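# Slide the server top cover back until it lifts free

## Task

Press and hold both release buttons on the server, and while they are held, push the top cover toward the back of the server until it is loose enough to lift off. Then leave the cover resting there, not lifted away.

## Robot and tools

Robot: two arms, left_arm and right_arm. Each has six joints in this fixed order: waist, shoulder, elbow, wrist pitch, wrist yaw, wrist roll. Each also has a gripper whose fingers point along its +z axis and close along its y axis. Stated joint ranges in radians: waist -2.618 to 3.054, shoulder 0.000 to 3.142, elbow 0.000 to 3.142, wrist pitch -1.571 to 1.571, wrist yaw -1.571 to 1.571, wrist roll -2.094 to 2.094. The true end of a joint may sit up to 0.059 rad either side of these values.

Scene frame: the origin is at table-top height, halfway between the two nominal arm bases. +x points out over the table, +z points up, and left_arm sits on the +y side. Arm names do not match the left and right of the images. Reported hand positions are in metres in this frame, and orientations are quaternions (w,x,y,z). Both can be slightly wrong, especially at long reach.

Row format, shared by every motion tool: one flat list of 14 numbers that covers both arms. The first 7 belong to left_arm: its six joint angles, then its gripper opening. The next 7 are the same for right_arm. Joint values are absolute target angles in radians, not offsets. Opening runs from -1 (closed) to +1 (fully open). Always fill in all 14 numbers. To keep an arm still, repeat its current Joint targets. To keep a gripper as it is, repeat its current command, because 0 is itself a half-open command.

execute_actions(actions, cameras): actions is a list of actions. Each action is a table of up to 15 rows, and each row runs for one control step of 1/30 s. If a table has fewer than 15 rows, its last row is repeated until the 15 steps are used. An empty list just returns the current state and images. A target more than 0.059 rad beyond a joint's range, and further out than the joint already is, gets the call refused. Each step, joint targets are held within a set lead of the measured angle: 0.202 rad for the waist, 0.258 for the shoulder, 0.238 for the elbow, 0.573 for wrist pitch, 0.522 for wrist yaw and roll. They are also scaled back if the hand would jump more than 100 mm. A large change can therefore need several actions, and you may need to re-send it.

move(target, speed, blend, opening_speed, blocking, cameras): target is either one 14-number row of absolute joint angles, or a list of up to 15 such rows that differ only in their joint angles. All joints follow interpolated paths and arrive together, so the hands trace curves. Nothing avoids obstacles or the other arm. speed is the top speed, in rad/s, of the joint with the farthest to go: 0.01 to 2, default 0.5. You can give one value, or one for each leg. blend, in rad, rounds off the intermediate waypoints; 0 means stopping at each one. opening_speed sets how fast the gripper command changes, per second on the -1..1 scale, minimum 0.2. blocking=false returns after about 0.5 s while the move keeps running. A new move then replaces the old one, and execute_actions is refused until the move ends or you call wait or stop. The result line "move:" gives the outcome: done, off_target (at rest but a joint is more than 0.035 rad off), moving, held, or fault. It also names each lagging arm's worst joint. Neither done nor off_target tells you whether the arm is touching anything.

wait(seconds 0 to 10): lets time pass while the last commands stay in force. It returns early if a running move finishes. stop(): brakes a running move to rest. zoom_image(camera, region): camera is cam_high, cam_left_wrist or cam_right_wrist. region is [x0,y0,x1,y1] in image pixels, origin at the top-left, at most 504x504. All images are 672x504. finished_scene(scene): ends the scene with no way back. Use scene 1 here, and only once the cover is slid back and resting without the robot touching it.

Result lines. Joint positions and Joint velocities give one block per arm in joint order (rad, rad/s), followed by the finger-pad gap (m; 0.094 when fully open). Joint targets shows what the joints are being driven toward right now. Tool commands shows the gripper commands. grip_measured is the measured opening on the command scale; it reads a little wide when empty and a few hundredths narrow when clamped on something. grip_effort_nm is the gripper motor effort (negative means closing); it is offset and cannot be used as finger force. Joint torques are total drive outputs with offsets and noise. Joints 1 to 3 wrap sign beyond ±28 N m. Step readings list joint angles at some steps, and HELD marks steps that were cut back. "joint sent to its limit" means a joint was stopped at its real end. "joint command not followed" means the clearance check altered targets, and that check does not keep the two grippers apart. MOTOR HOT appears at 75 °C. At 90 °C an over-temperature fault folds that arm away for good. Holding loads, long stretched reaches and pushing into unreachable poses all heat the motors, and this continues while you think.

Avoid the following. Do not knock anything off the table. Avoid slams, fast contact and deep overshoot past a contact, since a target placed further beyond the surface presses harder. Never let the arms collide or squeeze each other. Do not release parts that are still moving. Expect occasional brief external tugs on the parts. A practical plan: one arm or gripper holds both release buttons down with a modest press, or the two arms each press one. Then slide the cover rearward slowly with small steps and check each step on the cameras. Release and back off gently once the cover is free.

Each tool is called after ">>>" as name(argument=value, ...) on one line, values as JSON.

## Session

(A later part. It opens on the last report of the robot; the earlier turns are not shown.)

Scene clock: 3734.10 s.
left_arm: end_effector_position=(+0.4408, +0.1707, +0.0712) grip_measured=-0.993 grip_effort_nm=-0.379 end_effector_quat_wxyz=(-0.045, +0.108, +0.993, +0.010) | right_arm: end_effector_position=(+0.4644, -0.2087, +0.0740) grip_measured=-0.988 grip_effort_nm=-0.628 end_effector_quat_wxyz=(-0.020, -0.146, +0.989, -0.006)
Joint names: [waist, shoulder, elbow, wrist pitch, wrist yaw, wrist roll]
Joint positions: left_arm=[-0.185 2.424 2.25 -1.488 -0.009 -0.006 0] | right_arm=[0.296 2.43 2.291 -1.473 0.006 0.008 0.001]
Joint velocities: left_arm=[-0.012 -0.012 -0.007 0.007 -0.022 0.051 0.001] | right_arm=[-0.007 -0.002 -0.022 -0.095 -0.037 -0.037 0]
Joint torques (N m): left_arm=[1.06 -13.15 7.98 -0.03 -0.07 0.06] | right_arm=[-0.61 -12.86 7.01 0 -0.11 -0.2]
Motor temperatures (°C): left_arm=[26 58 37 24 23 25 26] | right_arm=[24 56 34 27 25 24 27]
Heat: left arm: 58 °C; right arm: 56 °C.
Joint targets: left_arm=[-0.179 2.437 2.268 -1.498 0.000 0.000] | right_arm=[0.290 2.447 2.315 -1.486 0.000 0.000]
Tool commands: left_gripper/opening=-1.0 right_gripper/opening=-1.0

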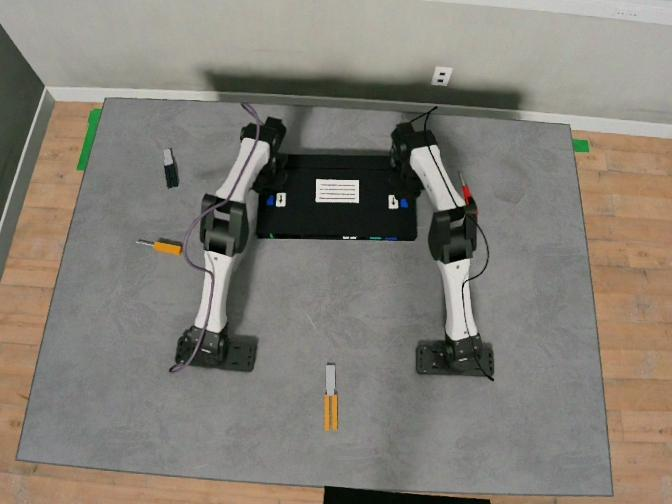

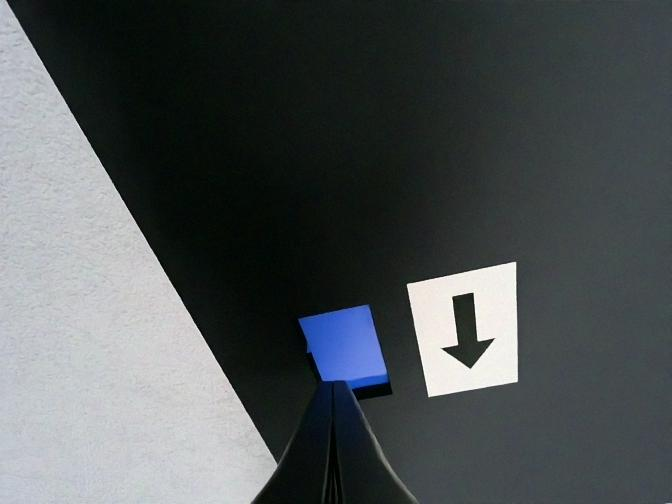

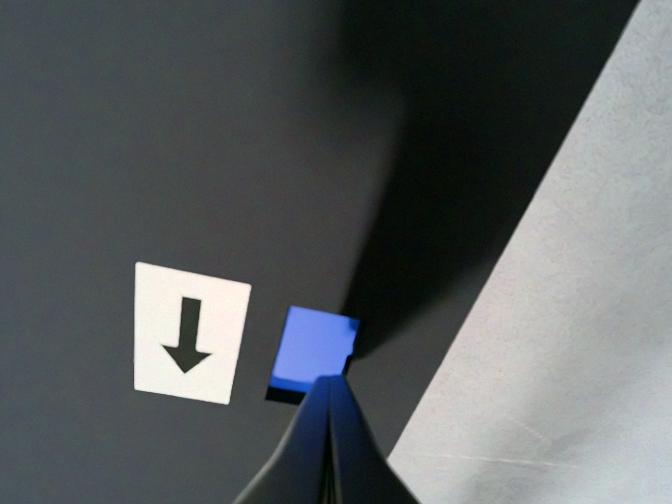

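>>> move(target=[-0.182, 2.516, 2.124, -1.356, 0, 0, -1, 0.307, 2.523, 2.163, -1.372, 0, 0, -1], speed=0.1)

>>> zoom_image(camera="cam_left_wrist", region=[230, 280, 430, 430])

>>> zoom_image(camera="cam_right_wrist", region=[240, 280, 440, 430])

Scene clock: 3744.80 s.
left_arm: end_effector_position=(+0.4401, +0.1708, +0.0510) grip_measured=-0.993 grip_effort_nm=-0.383 end_effector_quat_wxyz=(-0.050, +0.108, +0.993, +0.010) | right_arm: end_effector_position=(+0.4612, -0.2074, +0.0548) grip_measured=-0.988 grip_effort_nm=-0.632 end_effector_quat_wxyz=(-0.030, -0.148, +0.989, -0.006)
Joint names: [waist, shoulder, elbow, wrist pitch, wrist yaw, wrist roll]
Joint positions: left_arm=[-0.185 2.432 2.182 -1.423 -0.009 -0.006 0] | right_arm=[0.299 2.435 2.222 -1.418 0.002 0.008 0.001]
Joint velocities: left_arm=[0.007 0.017 0.017 0.066 -0.037 -0.051 0] | right_arm=[-0.017 -0.007 -0.017 -0.022 -0.022 0.081 0.001]
Joint torques (N m): left_arm=[0.76 -6.35 0.92 0.74 -0.07 0.06] | right_arm=[0.7 -5.86 0.24 0.71 -0.06 -0.2]
Motor temperatures (°C): left_arm=[26 58 37 24 23 25 26] | right_arm=[24 56 34 27 25 24 27]
Heat: left arm: 58 °C; right arm: 56 °C.
Joint targets: left_arm=[-0.182 2.516 2.124 -1.356 0.000 0.000] | right_arm=[0.307 2.523 2.163 -1.372 0.000 0.000]
move: off_target (left_arm, right_arm); left_arm: the shoulder is farthest, 0.084 rad from its target; right_arm: the shoulder is farthest, 0.088 rad from its target

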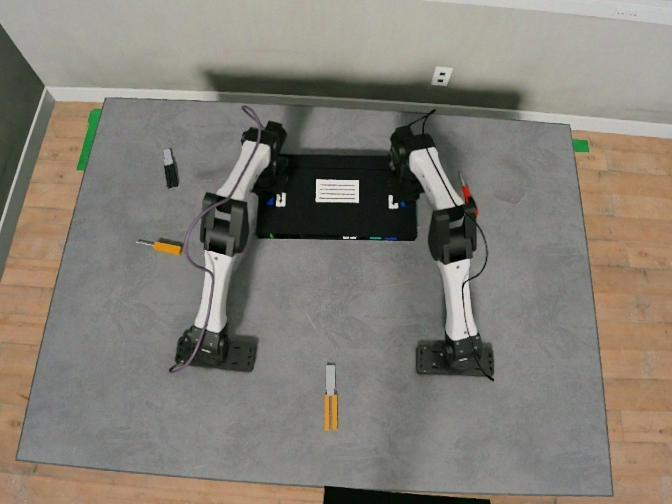

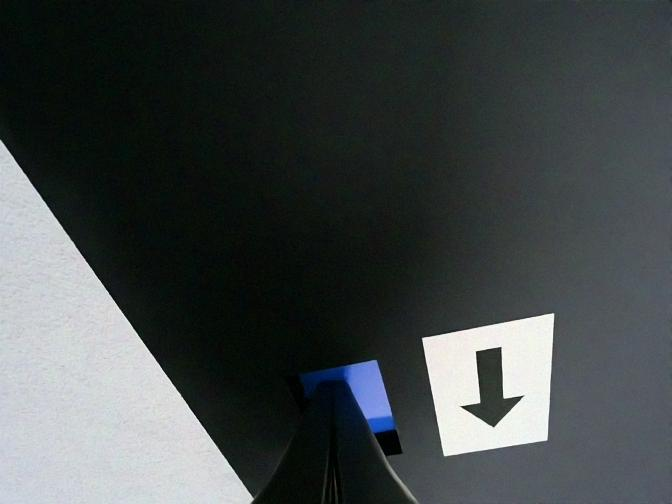

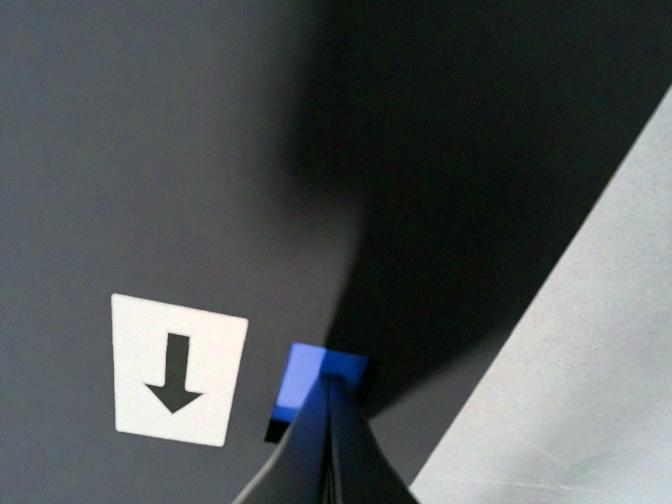

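Scaled by 2.520 from the camera's 672x504 image, which has a finer 960x720 frame.

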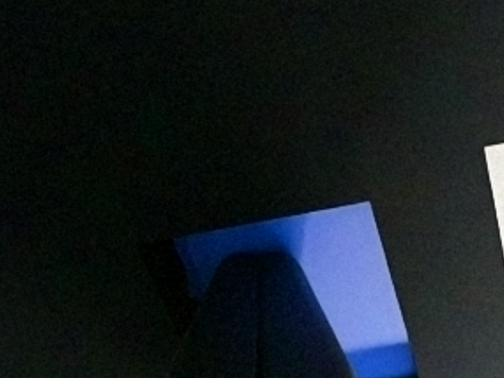

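Scaled by 2.520 from the camera's 672x504 image, which has a finer 960x720 frame.

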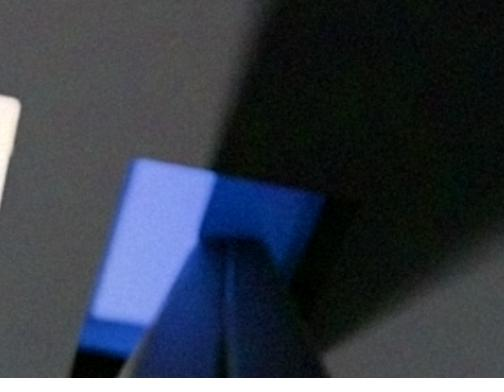

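>>> zoom_image(camera="cam_left_wrist", region=[280, 300, 580, 480])

>>> zoom_image(camera="cam_right_wrist", region=[90, 280, 390, 460])

>>> move(target=[-0.182, 2.558, 2.092, -1.3205, 0, 0, -1, 0.307, 2.567, 2.131, -1.35, 0, 0, -1], speed=0.1)

>>> zoom_image(camera="cam_left_wrist", region=[280, 300, 580, 480])

>>> zoom_image(camera="cam_right_wrist", region=[90, 280, 390, 460])

Scaled by 1.680 from the camera's 672x504 image, which has a finer 960x720 frame.

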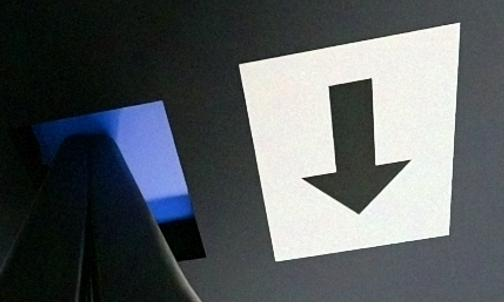

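Scaled by 1.680 from the camera's 672x504 image, which has a finer 960x720 frame.

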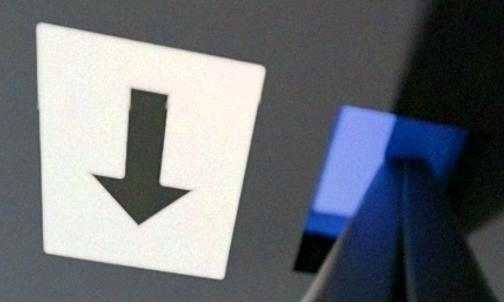

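Scene clock: 3774.53 s.
left_arm: end_effector_position=(+0.4379, +0.1713, +0.0481) grip_measured=-0.993 grip_effort_nm=-0.383 end_effector_quat_wxyz=(-0.054, +0.108, +0.993, +0.011) | right_arm: end_effector_position=(+0.4593, -0.2081, +0.0516) grip_measured=-0.988 grip_effort_nm=-0.628 end_effector_quat_wxyz=(-0.034, -0.148, +0.988, -0.006)
Joint names: [waist, shoulder, elbow, wrist pitch, wrist yaw, wrist roll]
Joint positions: left_arm=[-0.185 2.429 2.164 -1.415 -0.009 -0.006 0] | right_arm=[0.299 2.434 2.207 -1.412 0.002 0.008 0.001]
Joint velocities: left_arm=[0.002 -0.012 0.017 0.037 -0.037 -0.051 0] | right_arm=[0.002 -0.007 0.012 0.007 0.007 0.066 0]
Joint torques (N m): left_arm=[0.79 -2.1 -0.47 1.03 -0.06 0.07] | right_arm=[0.68 -1.47 -1.11 0.9 -0.07 -0.19]
Motor temperatures (°C): left_arm=[26 53 34 25 22 25 26] | right_arm=[24 46 32 27 25 24 27]
Heat: left arm: 53 °C; right arm: 46 °C.
Joint targets: left_arm=[-0.182 2.558 2.092 -1.320 0.000 0.000] | right_arm=[0.307 2.567 2.131 -1.350 0.000 0.000]
move: off_target (left_arm, right_arm); left_arm: the shoulder is farthest, 0.129 rad from its target; right_arm: the shoulder is farthest, 0.133 rad from its target

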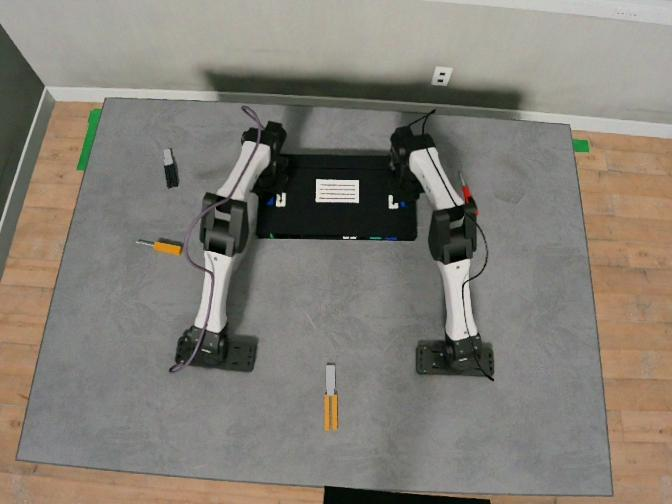

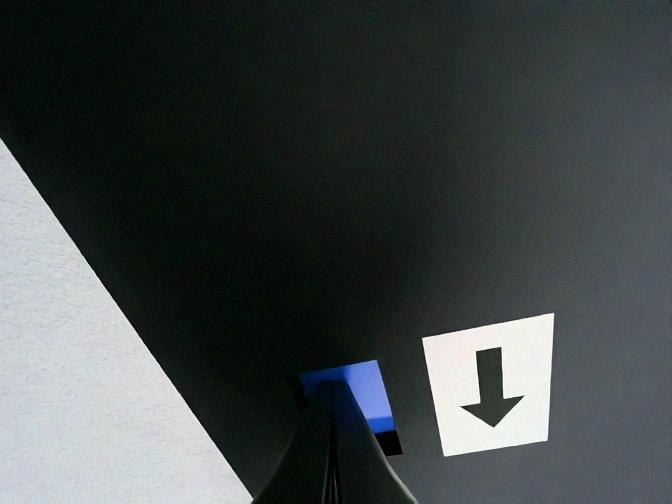

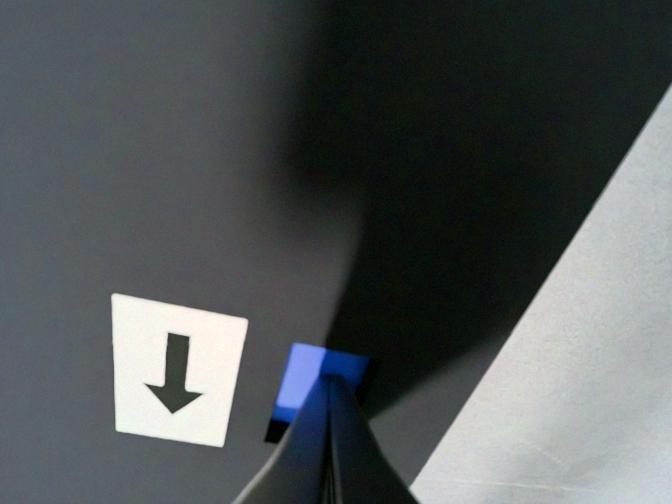

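Scaled by 1.680 from the camera's 672x504 image, which has a finer 960x720 frame.

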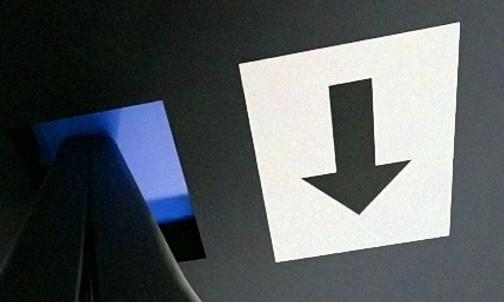

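Scaled by 1.680 from the camera's 672x504 image, which has a finer 960x720 frame.

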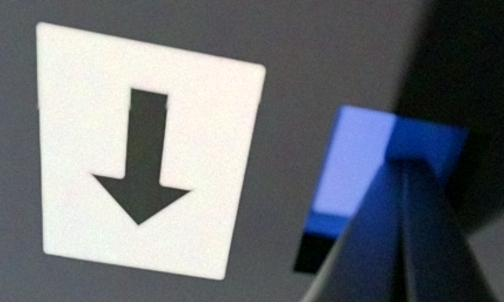

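>>> move(target=[-0.182, 2.522, 2.112, -1.5, 0, 0, -1, 0.307, 2.53, 2.15, -1.5, 0, 0, -1], speed=0.1)

>>> zoom_image(camera="cam_high", region=[220, 100, 460, 280])

>>> zoom_image(camera="cam_left_wrist", region=[280, 300, 580, 480])

>>> zoom_image(camera="cam_right_wrist", region=[90, 280, 390, 460])

Scene clock: 3875.07 s.
left_arm: end_effector_position=(+0.4377, +0.1714, +0.0503) grip_measured=-0.993 grip_effort_nm=-0.379 end_effector_quat_wxyz=(-0.054, +0.108, +0.993, +0.011) | right_arm: end_effector_position=(+0.4578, -0.2085, +0.0527) grip_measured=-0.988 grip_effort_nm=-0.628 end_effector_quat_wxyz=(-0.036, -0.148, +0.988, -0.007)
Joint names: [waist, shoulder, elbow, wrist pitch, wrist yaw, wrist roll]
Joint positions: left_arm=[-0.185 2.428 2.171 -1.424 -0.009 -0.006 0] | right_arm=[0.299 2.432 2.207 -1.419 0.002 0.008 0.001]
Joint velocities: left_arm=[-0.017 0.012 -0.017 -0.007 0.007 -0.022 -0.001] | right_arm=[0.022 -0.002 0.007 0.022 0.022 0.007 -0.001]
Joint torques (N m): left_arm=[0.8 -5.44 0.72 -0.72 -0.08 0.06] | right_arm=[0.75 -4.68 0.36 -0.8 -0.06 -0.22]
Motor temperatures (°C): left_arm=[26 40 29 27 22 25 26] | right_arm=[24 35 29 28 25 24 27]
Heat: left arm: 40 °C; right arm: 35 °C.
Joint targets: left_arm=[-0.182 2.522 2.112 -1.500 0.000 0.000] | right_arm=[0.307 2.530 2.150 -1.500 0.000 0.000]
move: off_target (left_arm, right_arm); left_arm: the shoulder is farthest, 0.094 rad from its target; right_arm: the shoulder is farthest, 0.098 rad from its target

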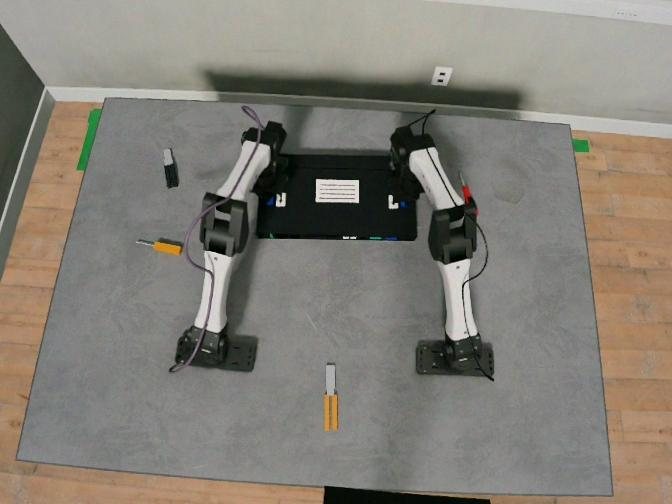

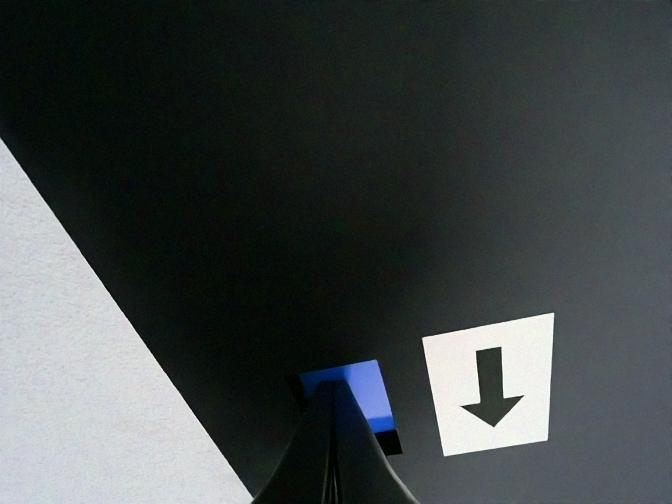

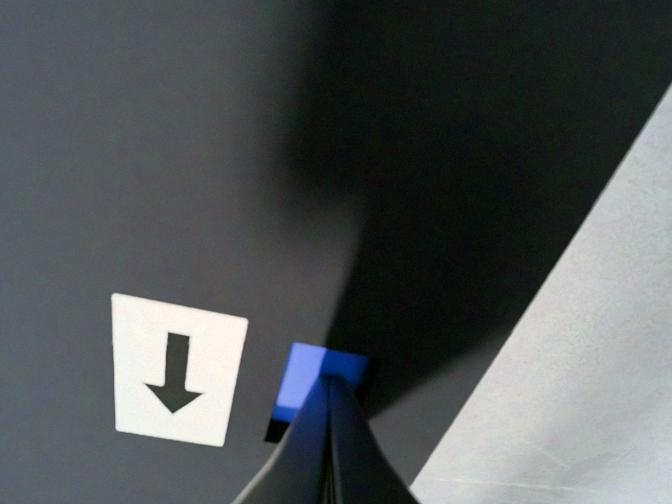

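Scaled by 2.100 from the camera's 672x504 image, which has a finer 960x720 frame.

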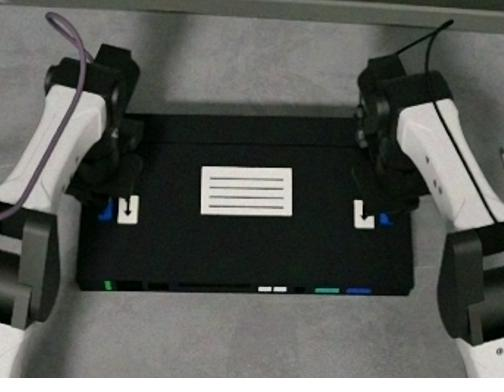

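Scaled by 1.680 from the camera's 672x504 image, which has a finer 960x720 frame.

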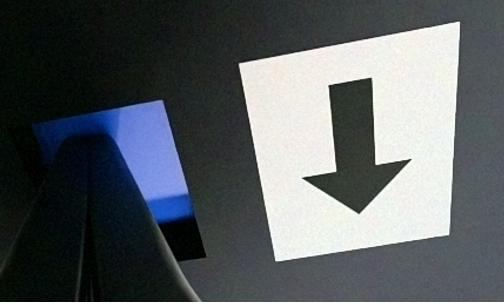

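Scaled by 1.680 from the camera's 672x504 image, which has a finer 960x720 frame.

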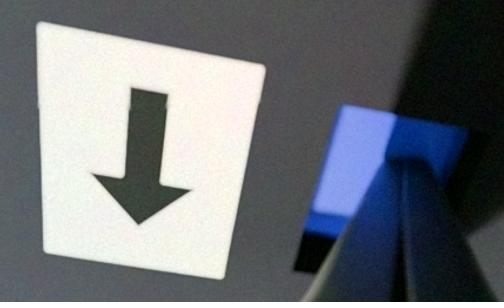

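>>> move(target=[-0.182, 2.522, 2.105, -1.62, 0, 0, -1, 0.307, 2.53, 2.145, -1.62, 0, 0, -1], speed=0.1)

>>> zoom_image(camera="cam_high", region=[220, 100, 460, 280])

>>> zoom_image(camera="cam_left_wrist", region=[280, 300, 580, 480])

>>> zoom_image(camera="cam_right_wrist", region=[90, 280, 390, 460])

Scene clock: 3885.27 s.
left_arm: end_effector_position=(+0.4302, +0.1719, +0.0512) grip_measured=-0.993 grip_effort_nm=-0.379 end_effector_quat_wxyz=(-0.069, +0.107, +0.992, +0.009) | right_arm: end_effector_position=(+0.4529, -0.2101, +0.0531) grip_measured=-0.988 grip_effort_nm=-0.623 end_effector_quat_wxyz=(-0.046, -0.148, +0.988, -0.008)
Joint names: [waist, shoulder, elbow, wrist pitch, wrist yaw, wrist roll]
Joint positions: left_arm=[-0.185 2.428 2.171 -1.454 -0.003 -0.006 0] | right_arm=[0.299 2.432 2.207 -1.44 0.002 0.008 0.001]
Joint velocities: left_arm=[-0.012 0.002 -0.022 -0.007 0.066 0.066 0] | right_arm=[-0.002 -0.007 -0.017 0.007 -0.037 -0.022 -0.001]
Joint torques (N m): left_arm=[0.76 -5.39 0.02 -1.26 -0.13 0.07] | right_arm=[0.75 -4.7 -0.13 -1.25 -0.06 -0.22]
Motor temperatures (°C): left_arm=[26 40 29 27 22 25 26] | right_arm=[24 35 29 28 25 24 27]
Heat: left arm: 40 °C; right arm: 35 °C.
Joint targets: left_arm=[-0.182 2.522 2.105 -1.576 0.000 0.000] | right_arm=[0.307 2.530 2.145 -1.553 0.000 0.000]
joint sent to its limit (left arm) — the wrist pitch, lower limit.
joint sent to its limit (right arm) — the wrist pitch, lower limit.
move: off_target (left_arm, right_arm); left_arm: the wrist pitch is farthest, 0.166 rad from its target; right_arm: the wrist pitch is farthest, 0.180 rad from its target

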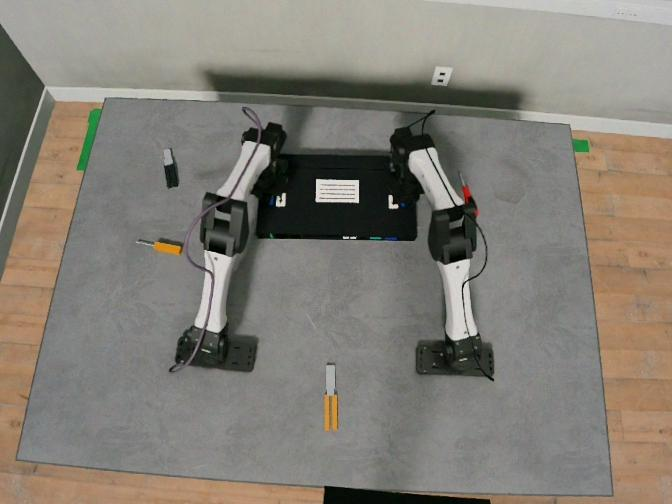

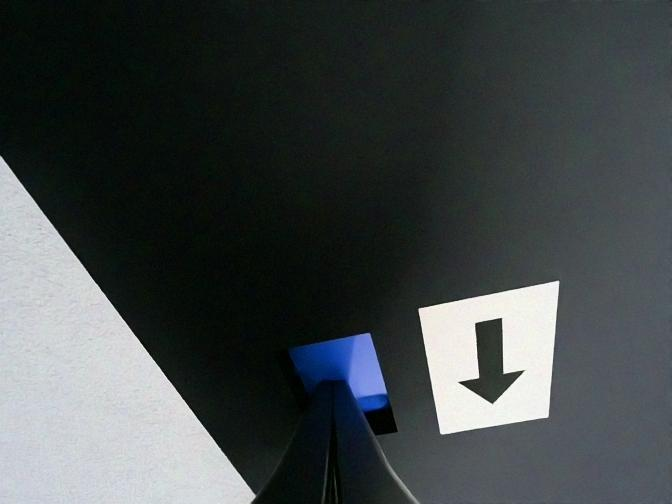

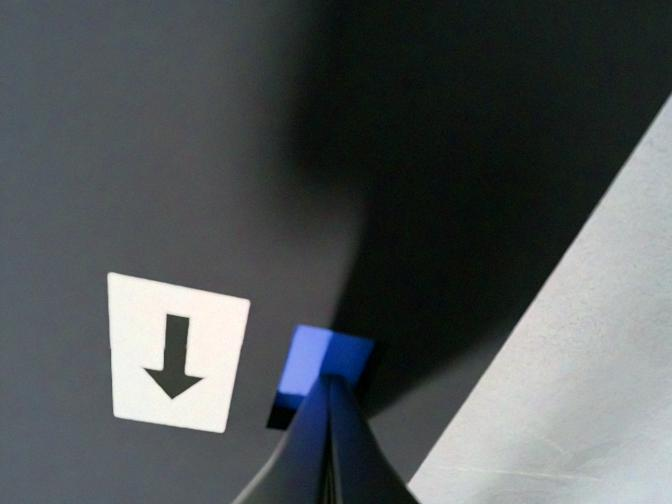

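Scaled by 2.100 from the camera's 672x504 image, which has a finer 960x720 frame.

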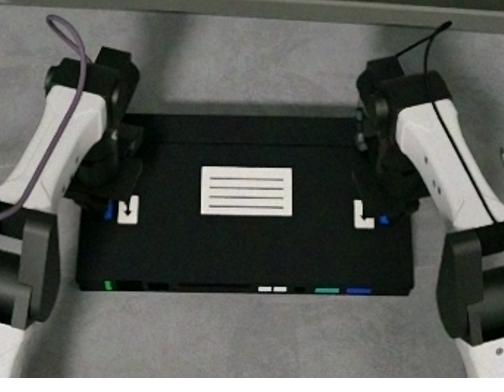

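Scaled by 1.680 from the camera's 672x504 image, which has a finer 960x720 frame.

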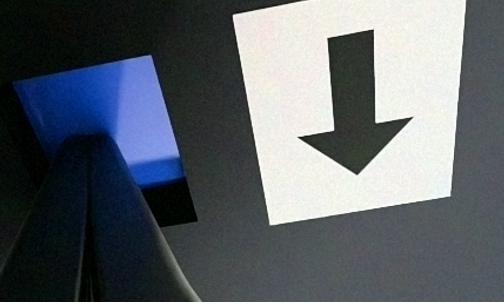

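Scaled by 1.680 from the camera's 672x504 image, which has a finer 960x720 frame.

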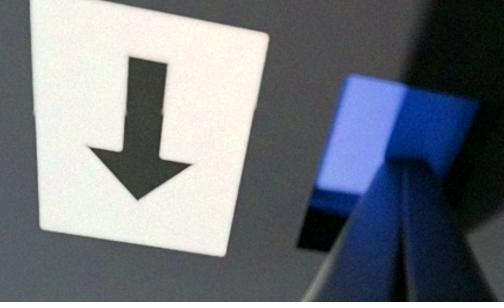

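>>> move(target=[-0.186, 2.486, 2.045, -1.62, 0, 0, -1, 0.312, 2.49, 2.076, -1.62, 0, 0, -1], speed=0.1)

>>> zoom_image(camera="cam_high", region=[220, 100, 460, 280])

>>> zoom_image(camera="cam_left_wrist", region=[250, 280, 550, 460])

>>> zoom_image(camera="cam_right_wrist", region=[90, 260, 390, 440])

Scene clock: 3903.47 s.
left_arm: end_effector_position=(+0.4280, +0.1724, +0.0492) grip_measured=-0.993 grip_effort_nm=-0.383 end_effector_quat_wxyz=(-0.066, +0.107, +0.992, +0.009) | right_arm: end_effector_position=(+0.4517, -0.2090, +0.0530) grip_measured=-0.988 grip_effort_nm=-0.632 end_effector_quat_wxyz=(-0.038, -0.149, +0.988, -0.007)
Joint names: [waist, shoulder, elbow, wrist pitch, wrist yaw, wrist roll]
Joint positions: left_arm=[-0.185 2.406 2.126 -1.423 -0.003 -0.006 0] | right_arm=[0.302 2.403 2.157 -1.402 0.002 0.008 0.001]
Joint velocities: left_arm=[0.007 0.007 -0.012 0.007 -0.022 -0.037 0.001] | right_arm=[0.007 -0.007 -0.012 0.051 0.037 -0.022 0.001]
Joint torques (N m): left_arm=[0.35 -6.57 -1.22 -1.54 -0.13 0.07] | right_arm=[0.99 -5.79 -1.54 -1.64 -0.06 -0.19]
Motor temperatures (°C): left_arm=[26 40 29 28 22 25 26] | right_arm=[24 35 29 28 25 24 27]
Heat: left arm: 40 °C; right arm: 35 °C.
Joint targets: left_arm=[-0.186 2.486 2.045 -1.576 0.000 0.000] | right_arm=[0.312 2.490 2.076 -1.553 0.000 0.000]
joint sent to its limit (left arm) — the wrist pitch, lower limit.
joint sent to its limit (right arm) — the wrist pitch, lower limit.
move: off_target (left_arm, right_arm); left_arm: the wrist pitch is farthest, 0.197 rad from its target; right_arm: the wrist pitch is farthest, 0.218 rad from its target

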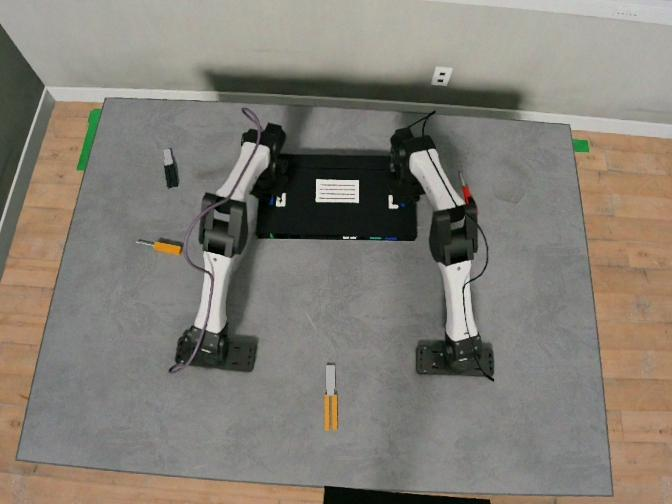

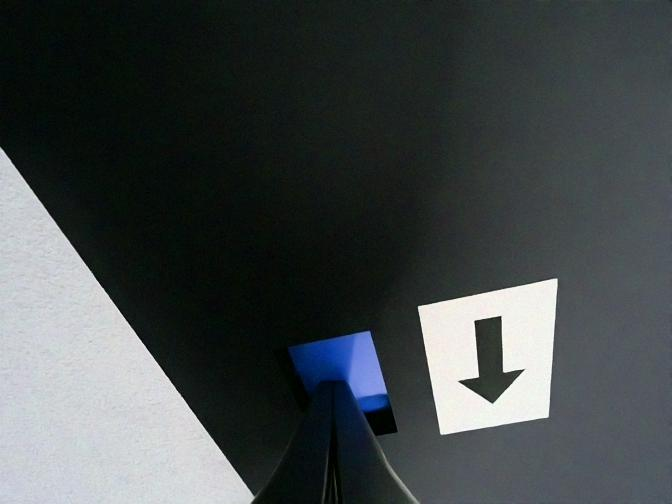

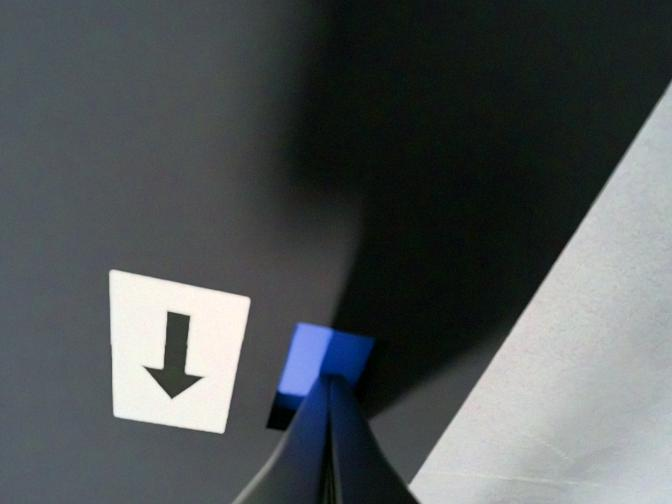

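Scaled by 2.100 from the camera's 672x504 image, which has a finer 960x720 frame.

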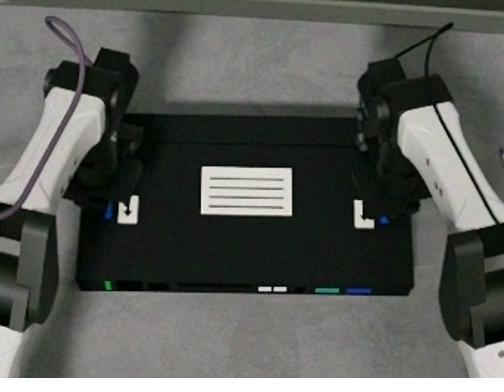

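Scaled by 1.680 from the camera's 672x504 image, which has a finer 960x720 frame.

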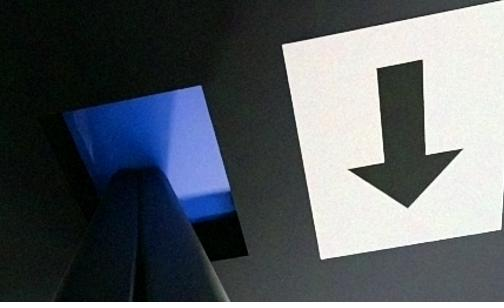

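Scaled by 1.680 from the camera's 672x504 image, which has a finer 960x720 frame.

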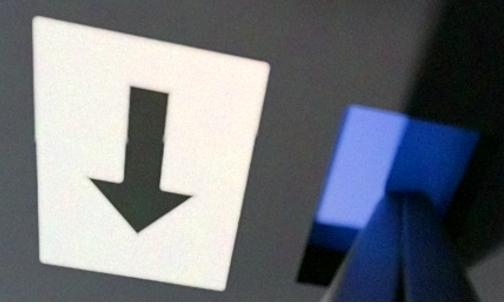

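>>> move(target=[-0.186, 2.457, 2.067, -1.62, 0, 0, -1, 0.312, 2.459, 2.098, -1.62, 0, 0, -1], speed=0.1)

>>> zoom_image(camera="cam_high", region=[220, 100, 460, 280])

>>> zoom_image(camera="cam_left_wrist", region=[250, 280, 550, 460])

>>> zoom_image(camera="cam_right_wrist", region=[90, 260, 390, 440])

Scene clock: 3943.30 s.
left_arm: end_effector_position=(+0.4297, +0.1720, +0.0513) grip_measured=-0.993 grip_effort_nm=-0.379 end_effector_quat_wxyz=(-0.060, +0.107, +0.992, +0.008) | right_arm: end_effector_position=(+0.4519, -0.2089, +0.0541) grip_measured=-0.988 grip_effort_nm=-0.632 end_effector_quat_wxyz=(-0.036, -0.149, +0.988, -0.007)
Joint names: [waist, shoulder, elbow, wrist pitch, wrist yaw, wrist roll]
Joint positions: left_arm=[-0.185 2.401 2.126 -1.417 -0.003 -0.006 0] | right_arm=[0.302 2.4 2.157 -1.401 0.002 0.008 0.001]
Joint velocities: left_arm=[-0.002 0.007 -0.002 -0.022 -0.022 -0.037 0] | right_arm=[-0.012 0.002 0.002 -0.007 0.066 -0.051 -0.001]
Joint torques (N m): left_arm=[0.36 -8.79 0.81 -1.59 -0.14 0.06] | right_arm=[0.94 -8.35 0.25 -1.66 -0.08 -0.2]
Motor temperatures (°C): left_arm=[26 42 29 29 22 25 26] | right_arm=[24 35 29 29 25 24 27]
Heat: left arm: 42 °C; right arm: 35 °C.
Joint targets: left_arm=[-0.186 2.457 2.067 -1.576 0.000 0.000] | right_arm=[0.312 2.459 2.098 -1.553 0.000 0.000]
joint sent to its limit (left arm) — the wrist pitch, lower limit.
joint sent to its limit (right arm) — the wrist pitch, lower limit.
move: off_target (left_arm, right_arm); left_arm: the wrist pitch is farthest, 0.203 rad from its target; right_arm: the wrist pitch is farthest, 0.219 rad from its target

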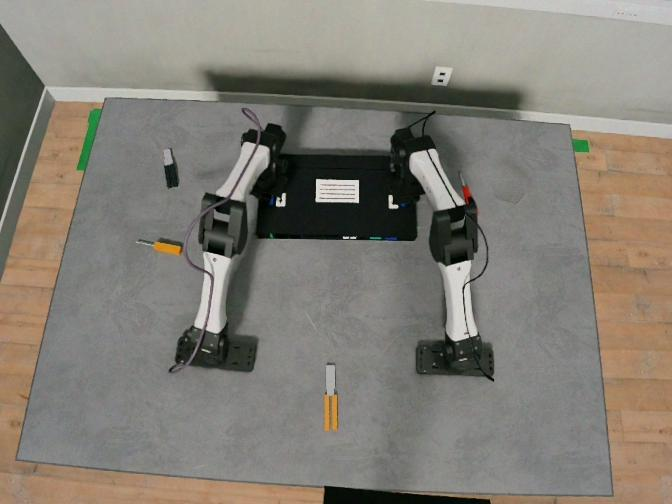

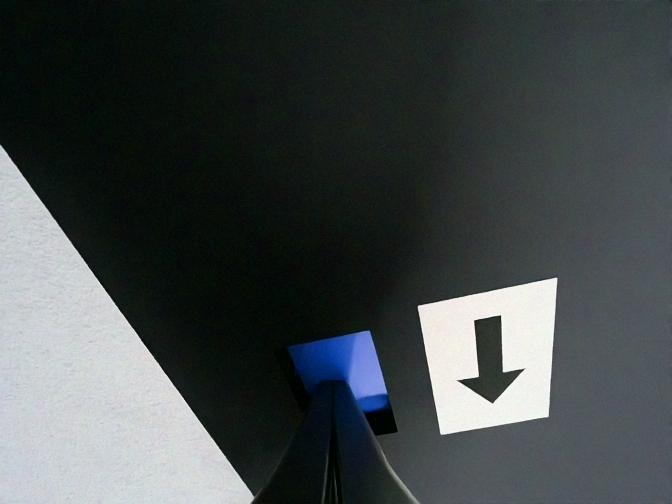

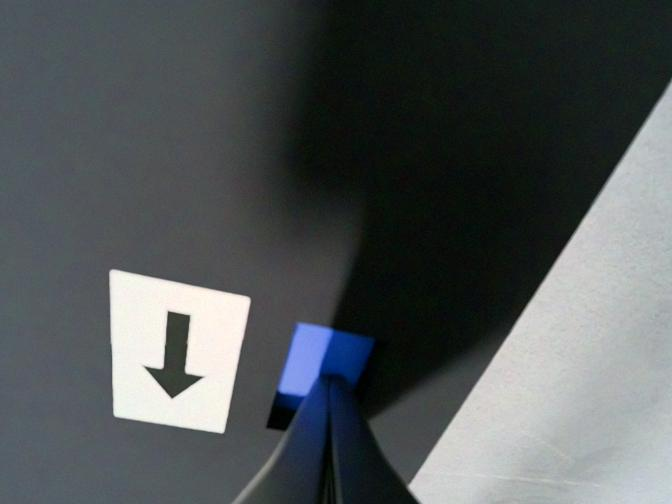

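Scaled by 2.100 from the camera's 672x504 image, which has a finer 960x720 frame.

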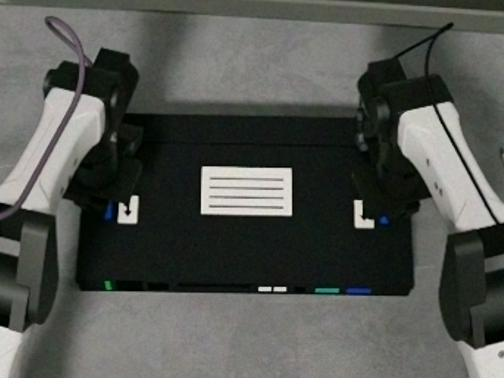

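Scaled by 1.680 from the camera's 672x504 image, which has a finer 960x720 frame.

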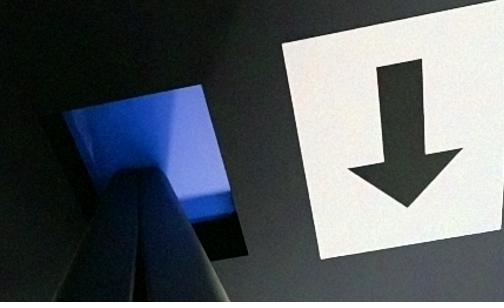

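Scaled by 1.680 from the camera's 672x504 image, which has a finer 960x720 frame.

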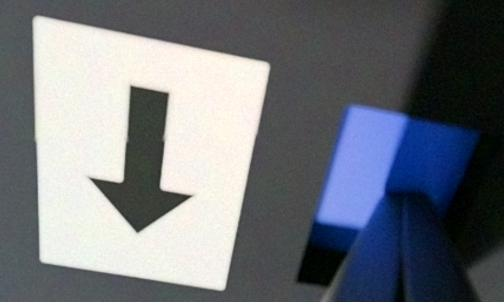

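>>> move(target=[-0.186, 2.436, 2.083, -1.62, 0, 0, -1, 0.312, 2.439, 2.114, -1.62, 0, 0, -1], speed=0.1)

>>> zoom_image(camera="cam_high", region=[220, 100, 460, 280])

>>> zoom_image(camera="cam_left_wrist", region=[250, 280, 550, 460])

>>> zoom_image(camera="cam_right_wrist", region=[90, 260, 390, 440])

Scene clock: 3952.07 s.
left_arm: end_effector_position=(+0.4304, +0.1719, +0.0525) grip_measured=-0.993 grip_effort_nm=-0.379 end_effector_quat_wxyz=(-0.058, +0.107, +0.992, +0.008) | right_arm: end_effector_position=(+0.4537, -0.2084, +0.0563) grip_measured=-0.988 grip_effort_nm=-0.628 end_effector_quat_wxyz=(-0.031, -0.149, +0.988, -0.006)
Joint names: [waist, shoulder, elbow, wrist pitch, wrist yaw, wrist roll]
Joint positions: left_arm=[-0.185 2.399 2.127 -1.417 -0.003 -0.006 0] | right_arm=[0.302 2.395 2.157 -1.395 0.002 0.008 0.001]
Joint velocities: left_arm=[-0.012 -0.012 -0.002 -0.007 0.007 0.051 0] | right_arm=[0.002 -0.002 -0.007 -0.051 -0.007 0.022 0]
Joint torques (N m): left_arm=[0.38 -10.61 2.13 -1.59 -0.13 0.06] | right_arm=[0.95 -9.83 1.51 -1.7 -0.08 -0.23]
Motor temperatures (°C): left_arm=[26 42 29 29 22 25 26] | right_arm=[24 37 29 30 25 24 27]
Heat: left arm: 42 °C; right arm: 37 °C.
Joint targets: left_arm=[-0.186 2.436 2.083 -1.576 0.000 0.000] | right_arm=[0.312 2.439 2.114 -1.553 0.000 0.000]
joint sent to its limit (left arm) — the wrist pitch, lower limit.
joint sent to its limit (right arm) — the wrist pitch, lower limit.
move: off_target (left_arm, right_arm); left_arm: the wrist pitch is farthest, 0.203 rad from its target; right_arm: the wrist pitch is farthest, 0.225 rad from its target

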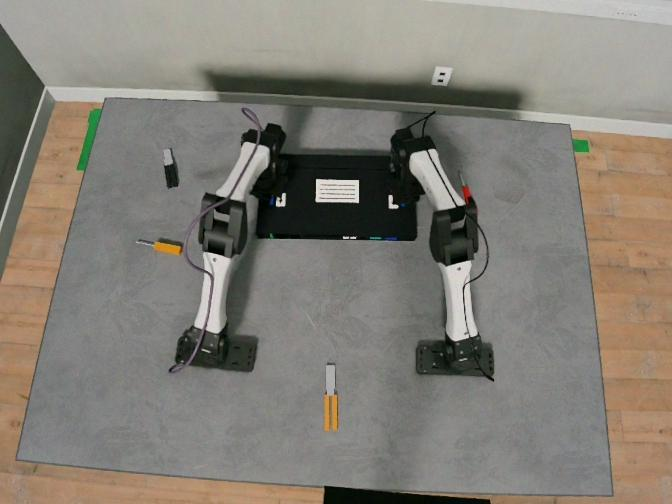

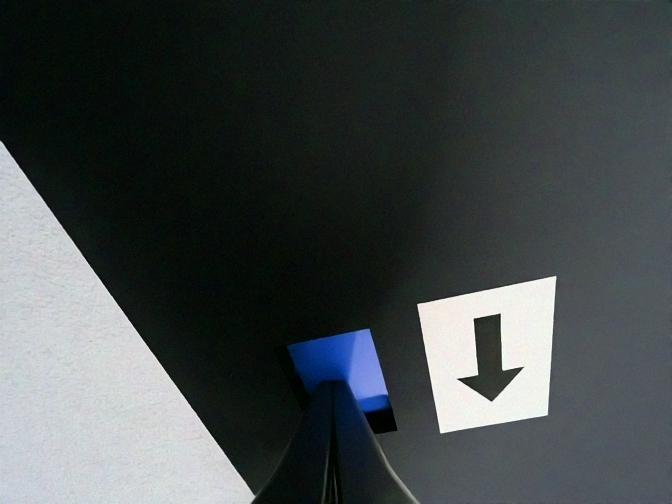

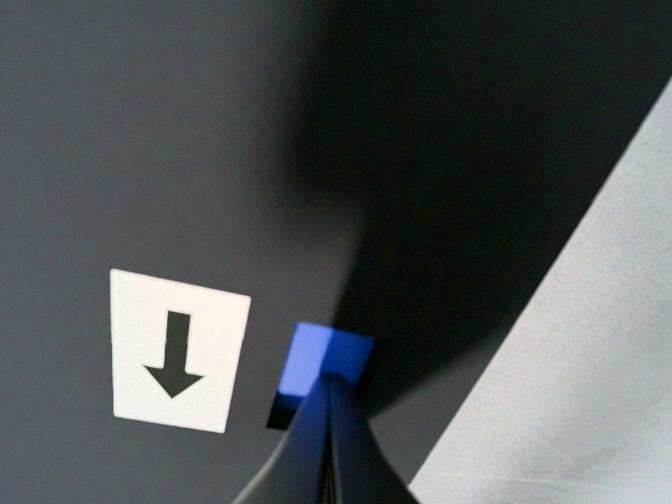

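Scaled by 2.100 from the camera's 672x504 image, which has a finer 960x720 frame.

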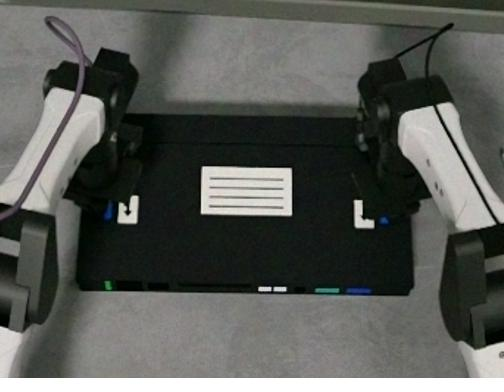

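Scaled by 1.680 from the camera's 672x504 image, which has a finer 960x720 frame.

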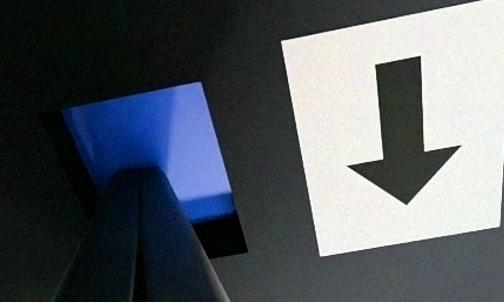

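Scaled by 1.680 from the camera's 672x504 image, which has a finer 960x720 frame.

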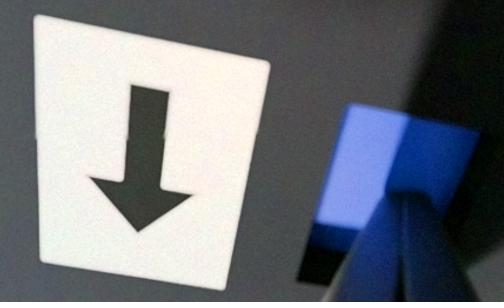

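>>> zoom_image(camera="cam_left_wrist", region=[265, 315, 415, 445])

>>> zoom_image(camera="cam_right_wrist", region=[250, 310, 400, 440])

Scaled by 3.360 from the camera's 672x504 image, which has a finer 960x720 frame.

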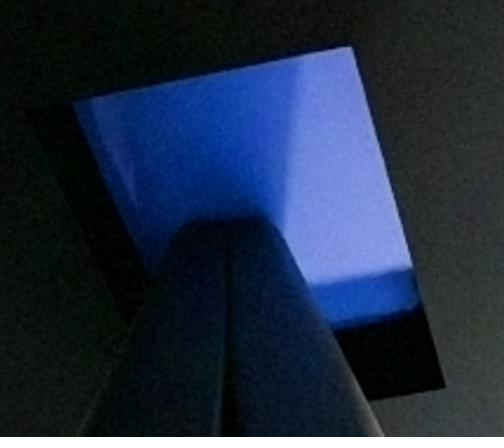

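Scaled by 3.360 from the camera's 672x504 image, which has a finer 960x720 frame.

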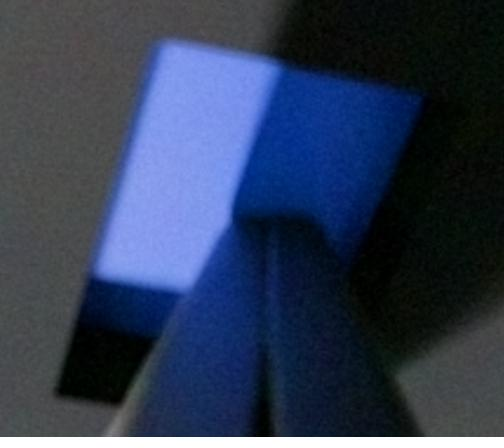

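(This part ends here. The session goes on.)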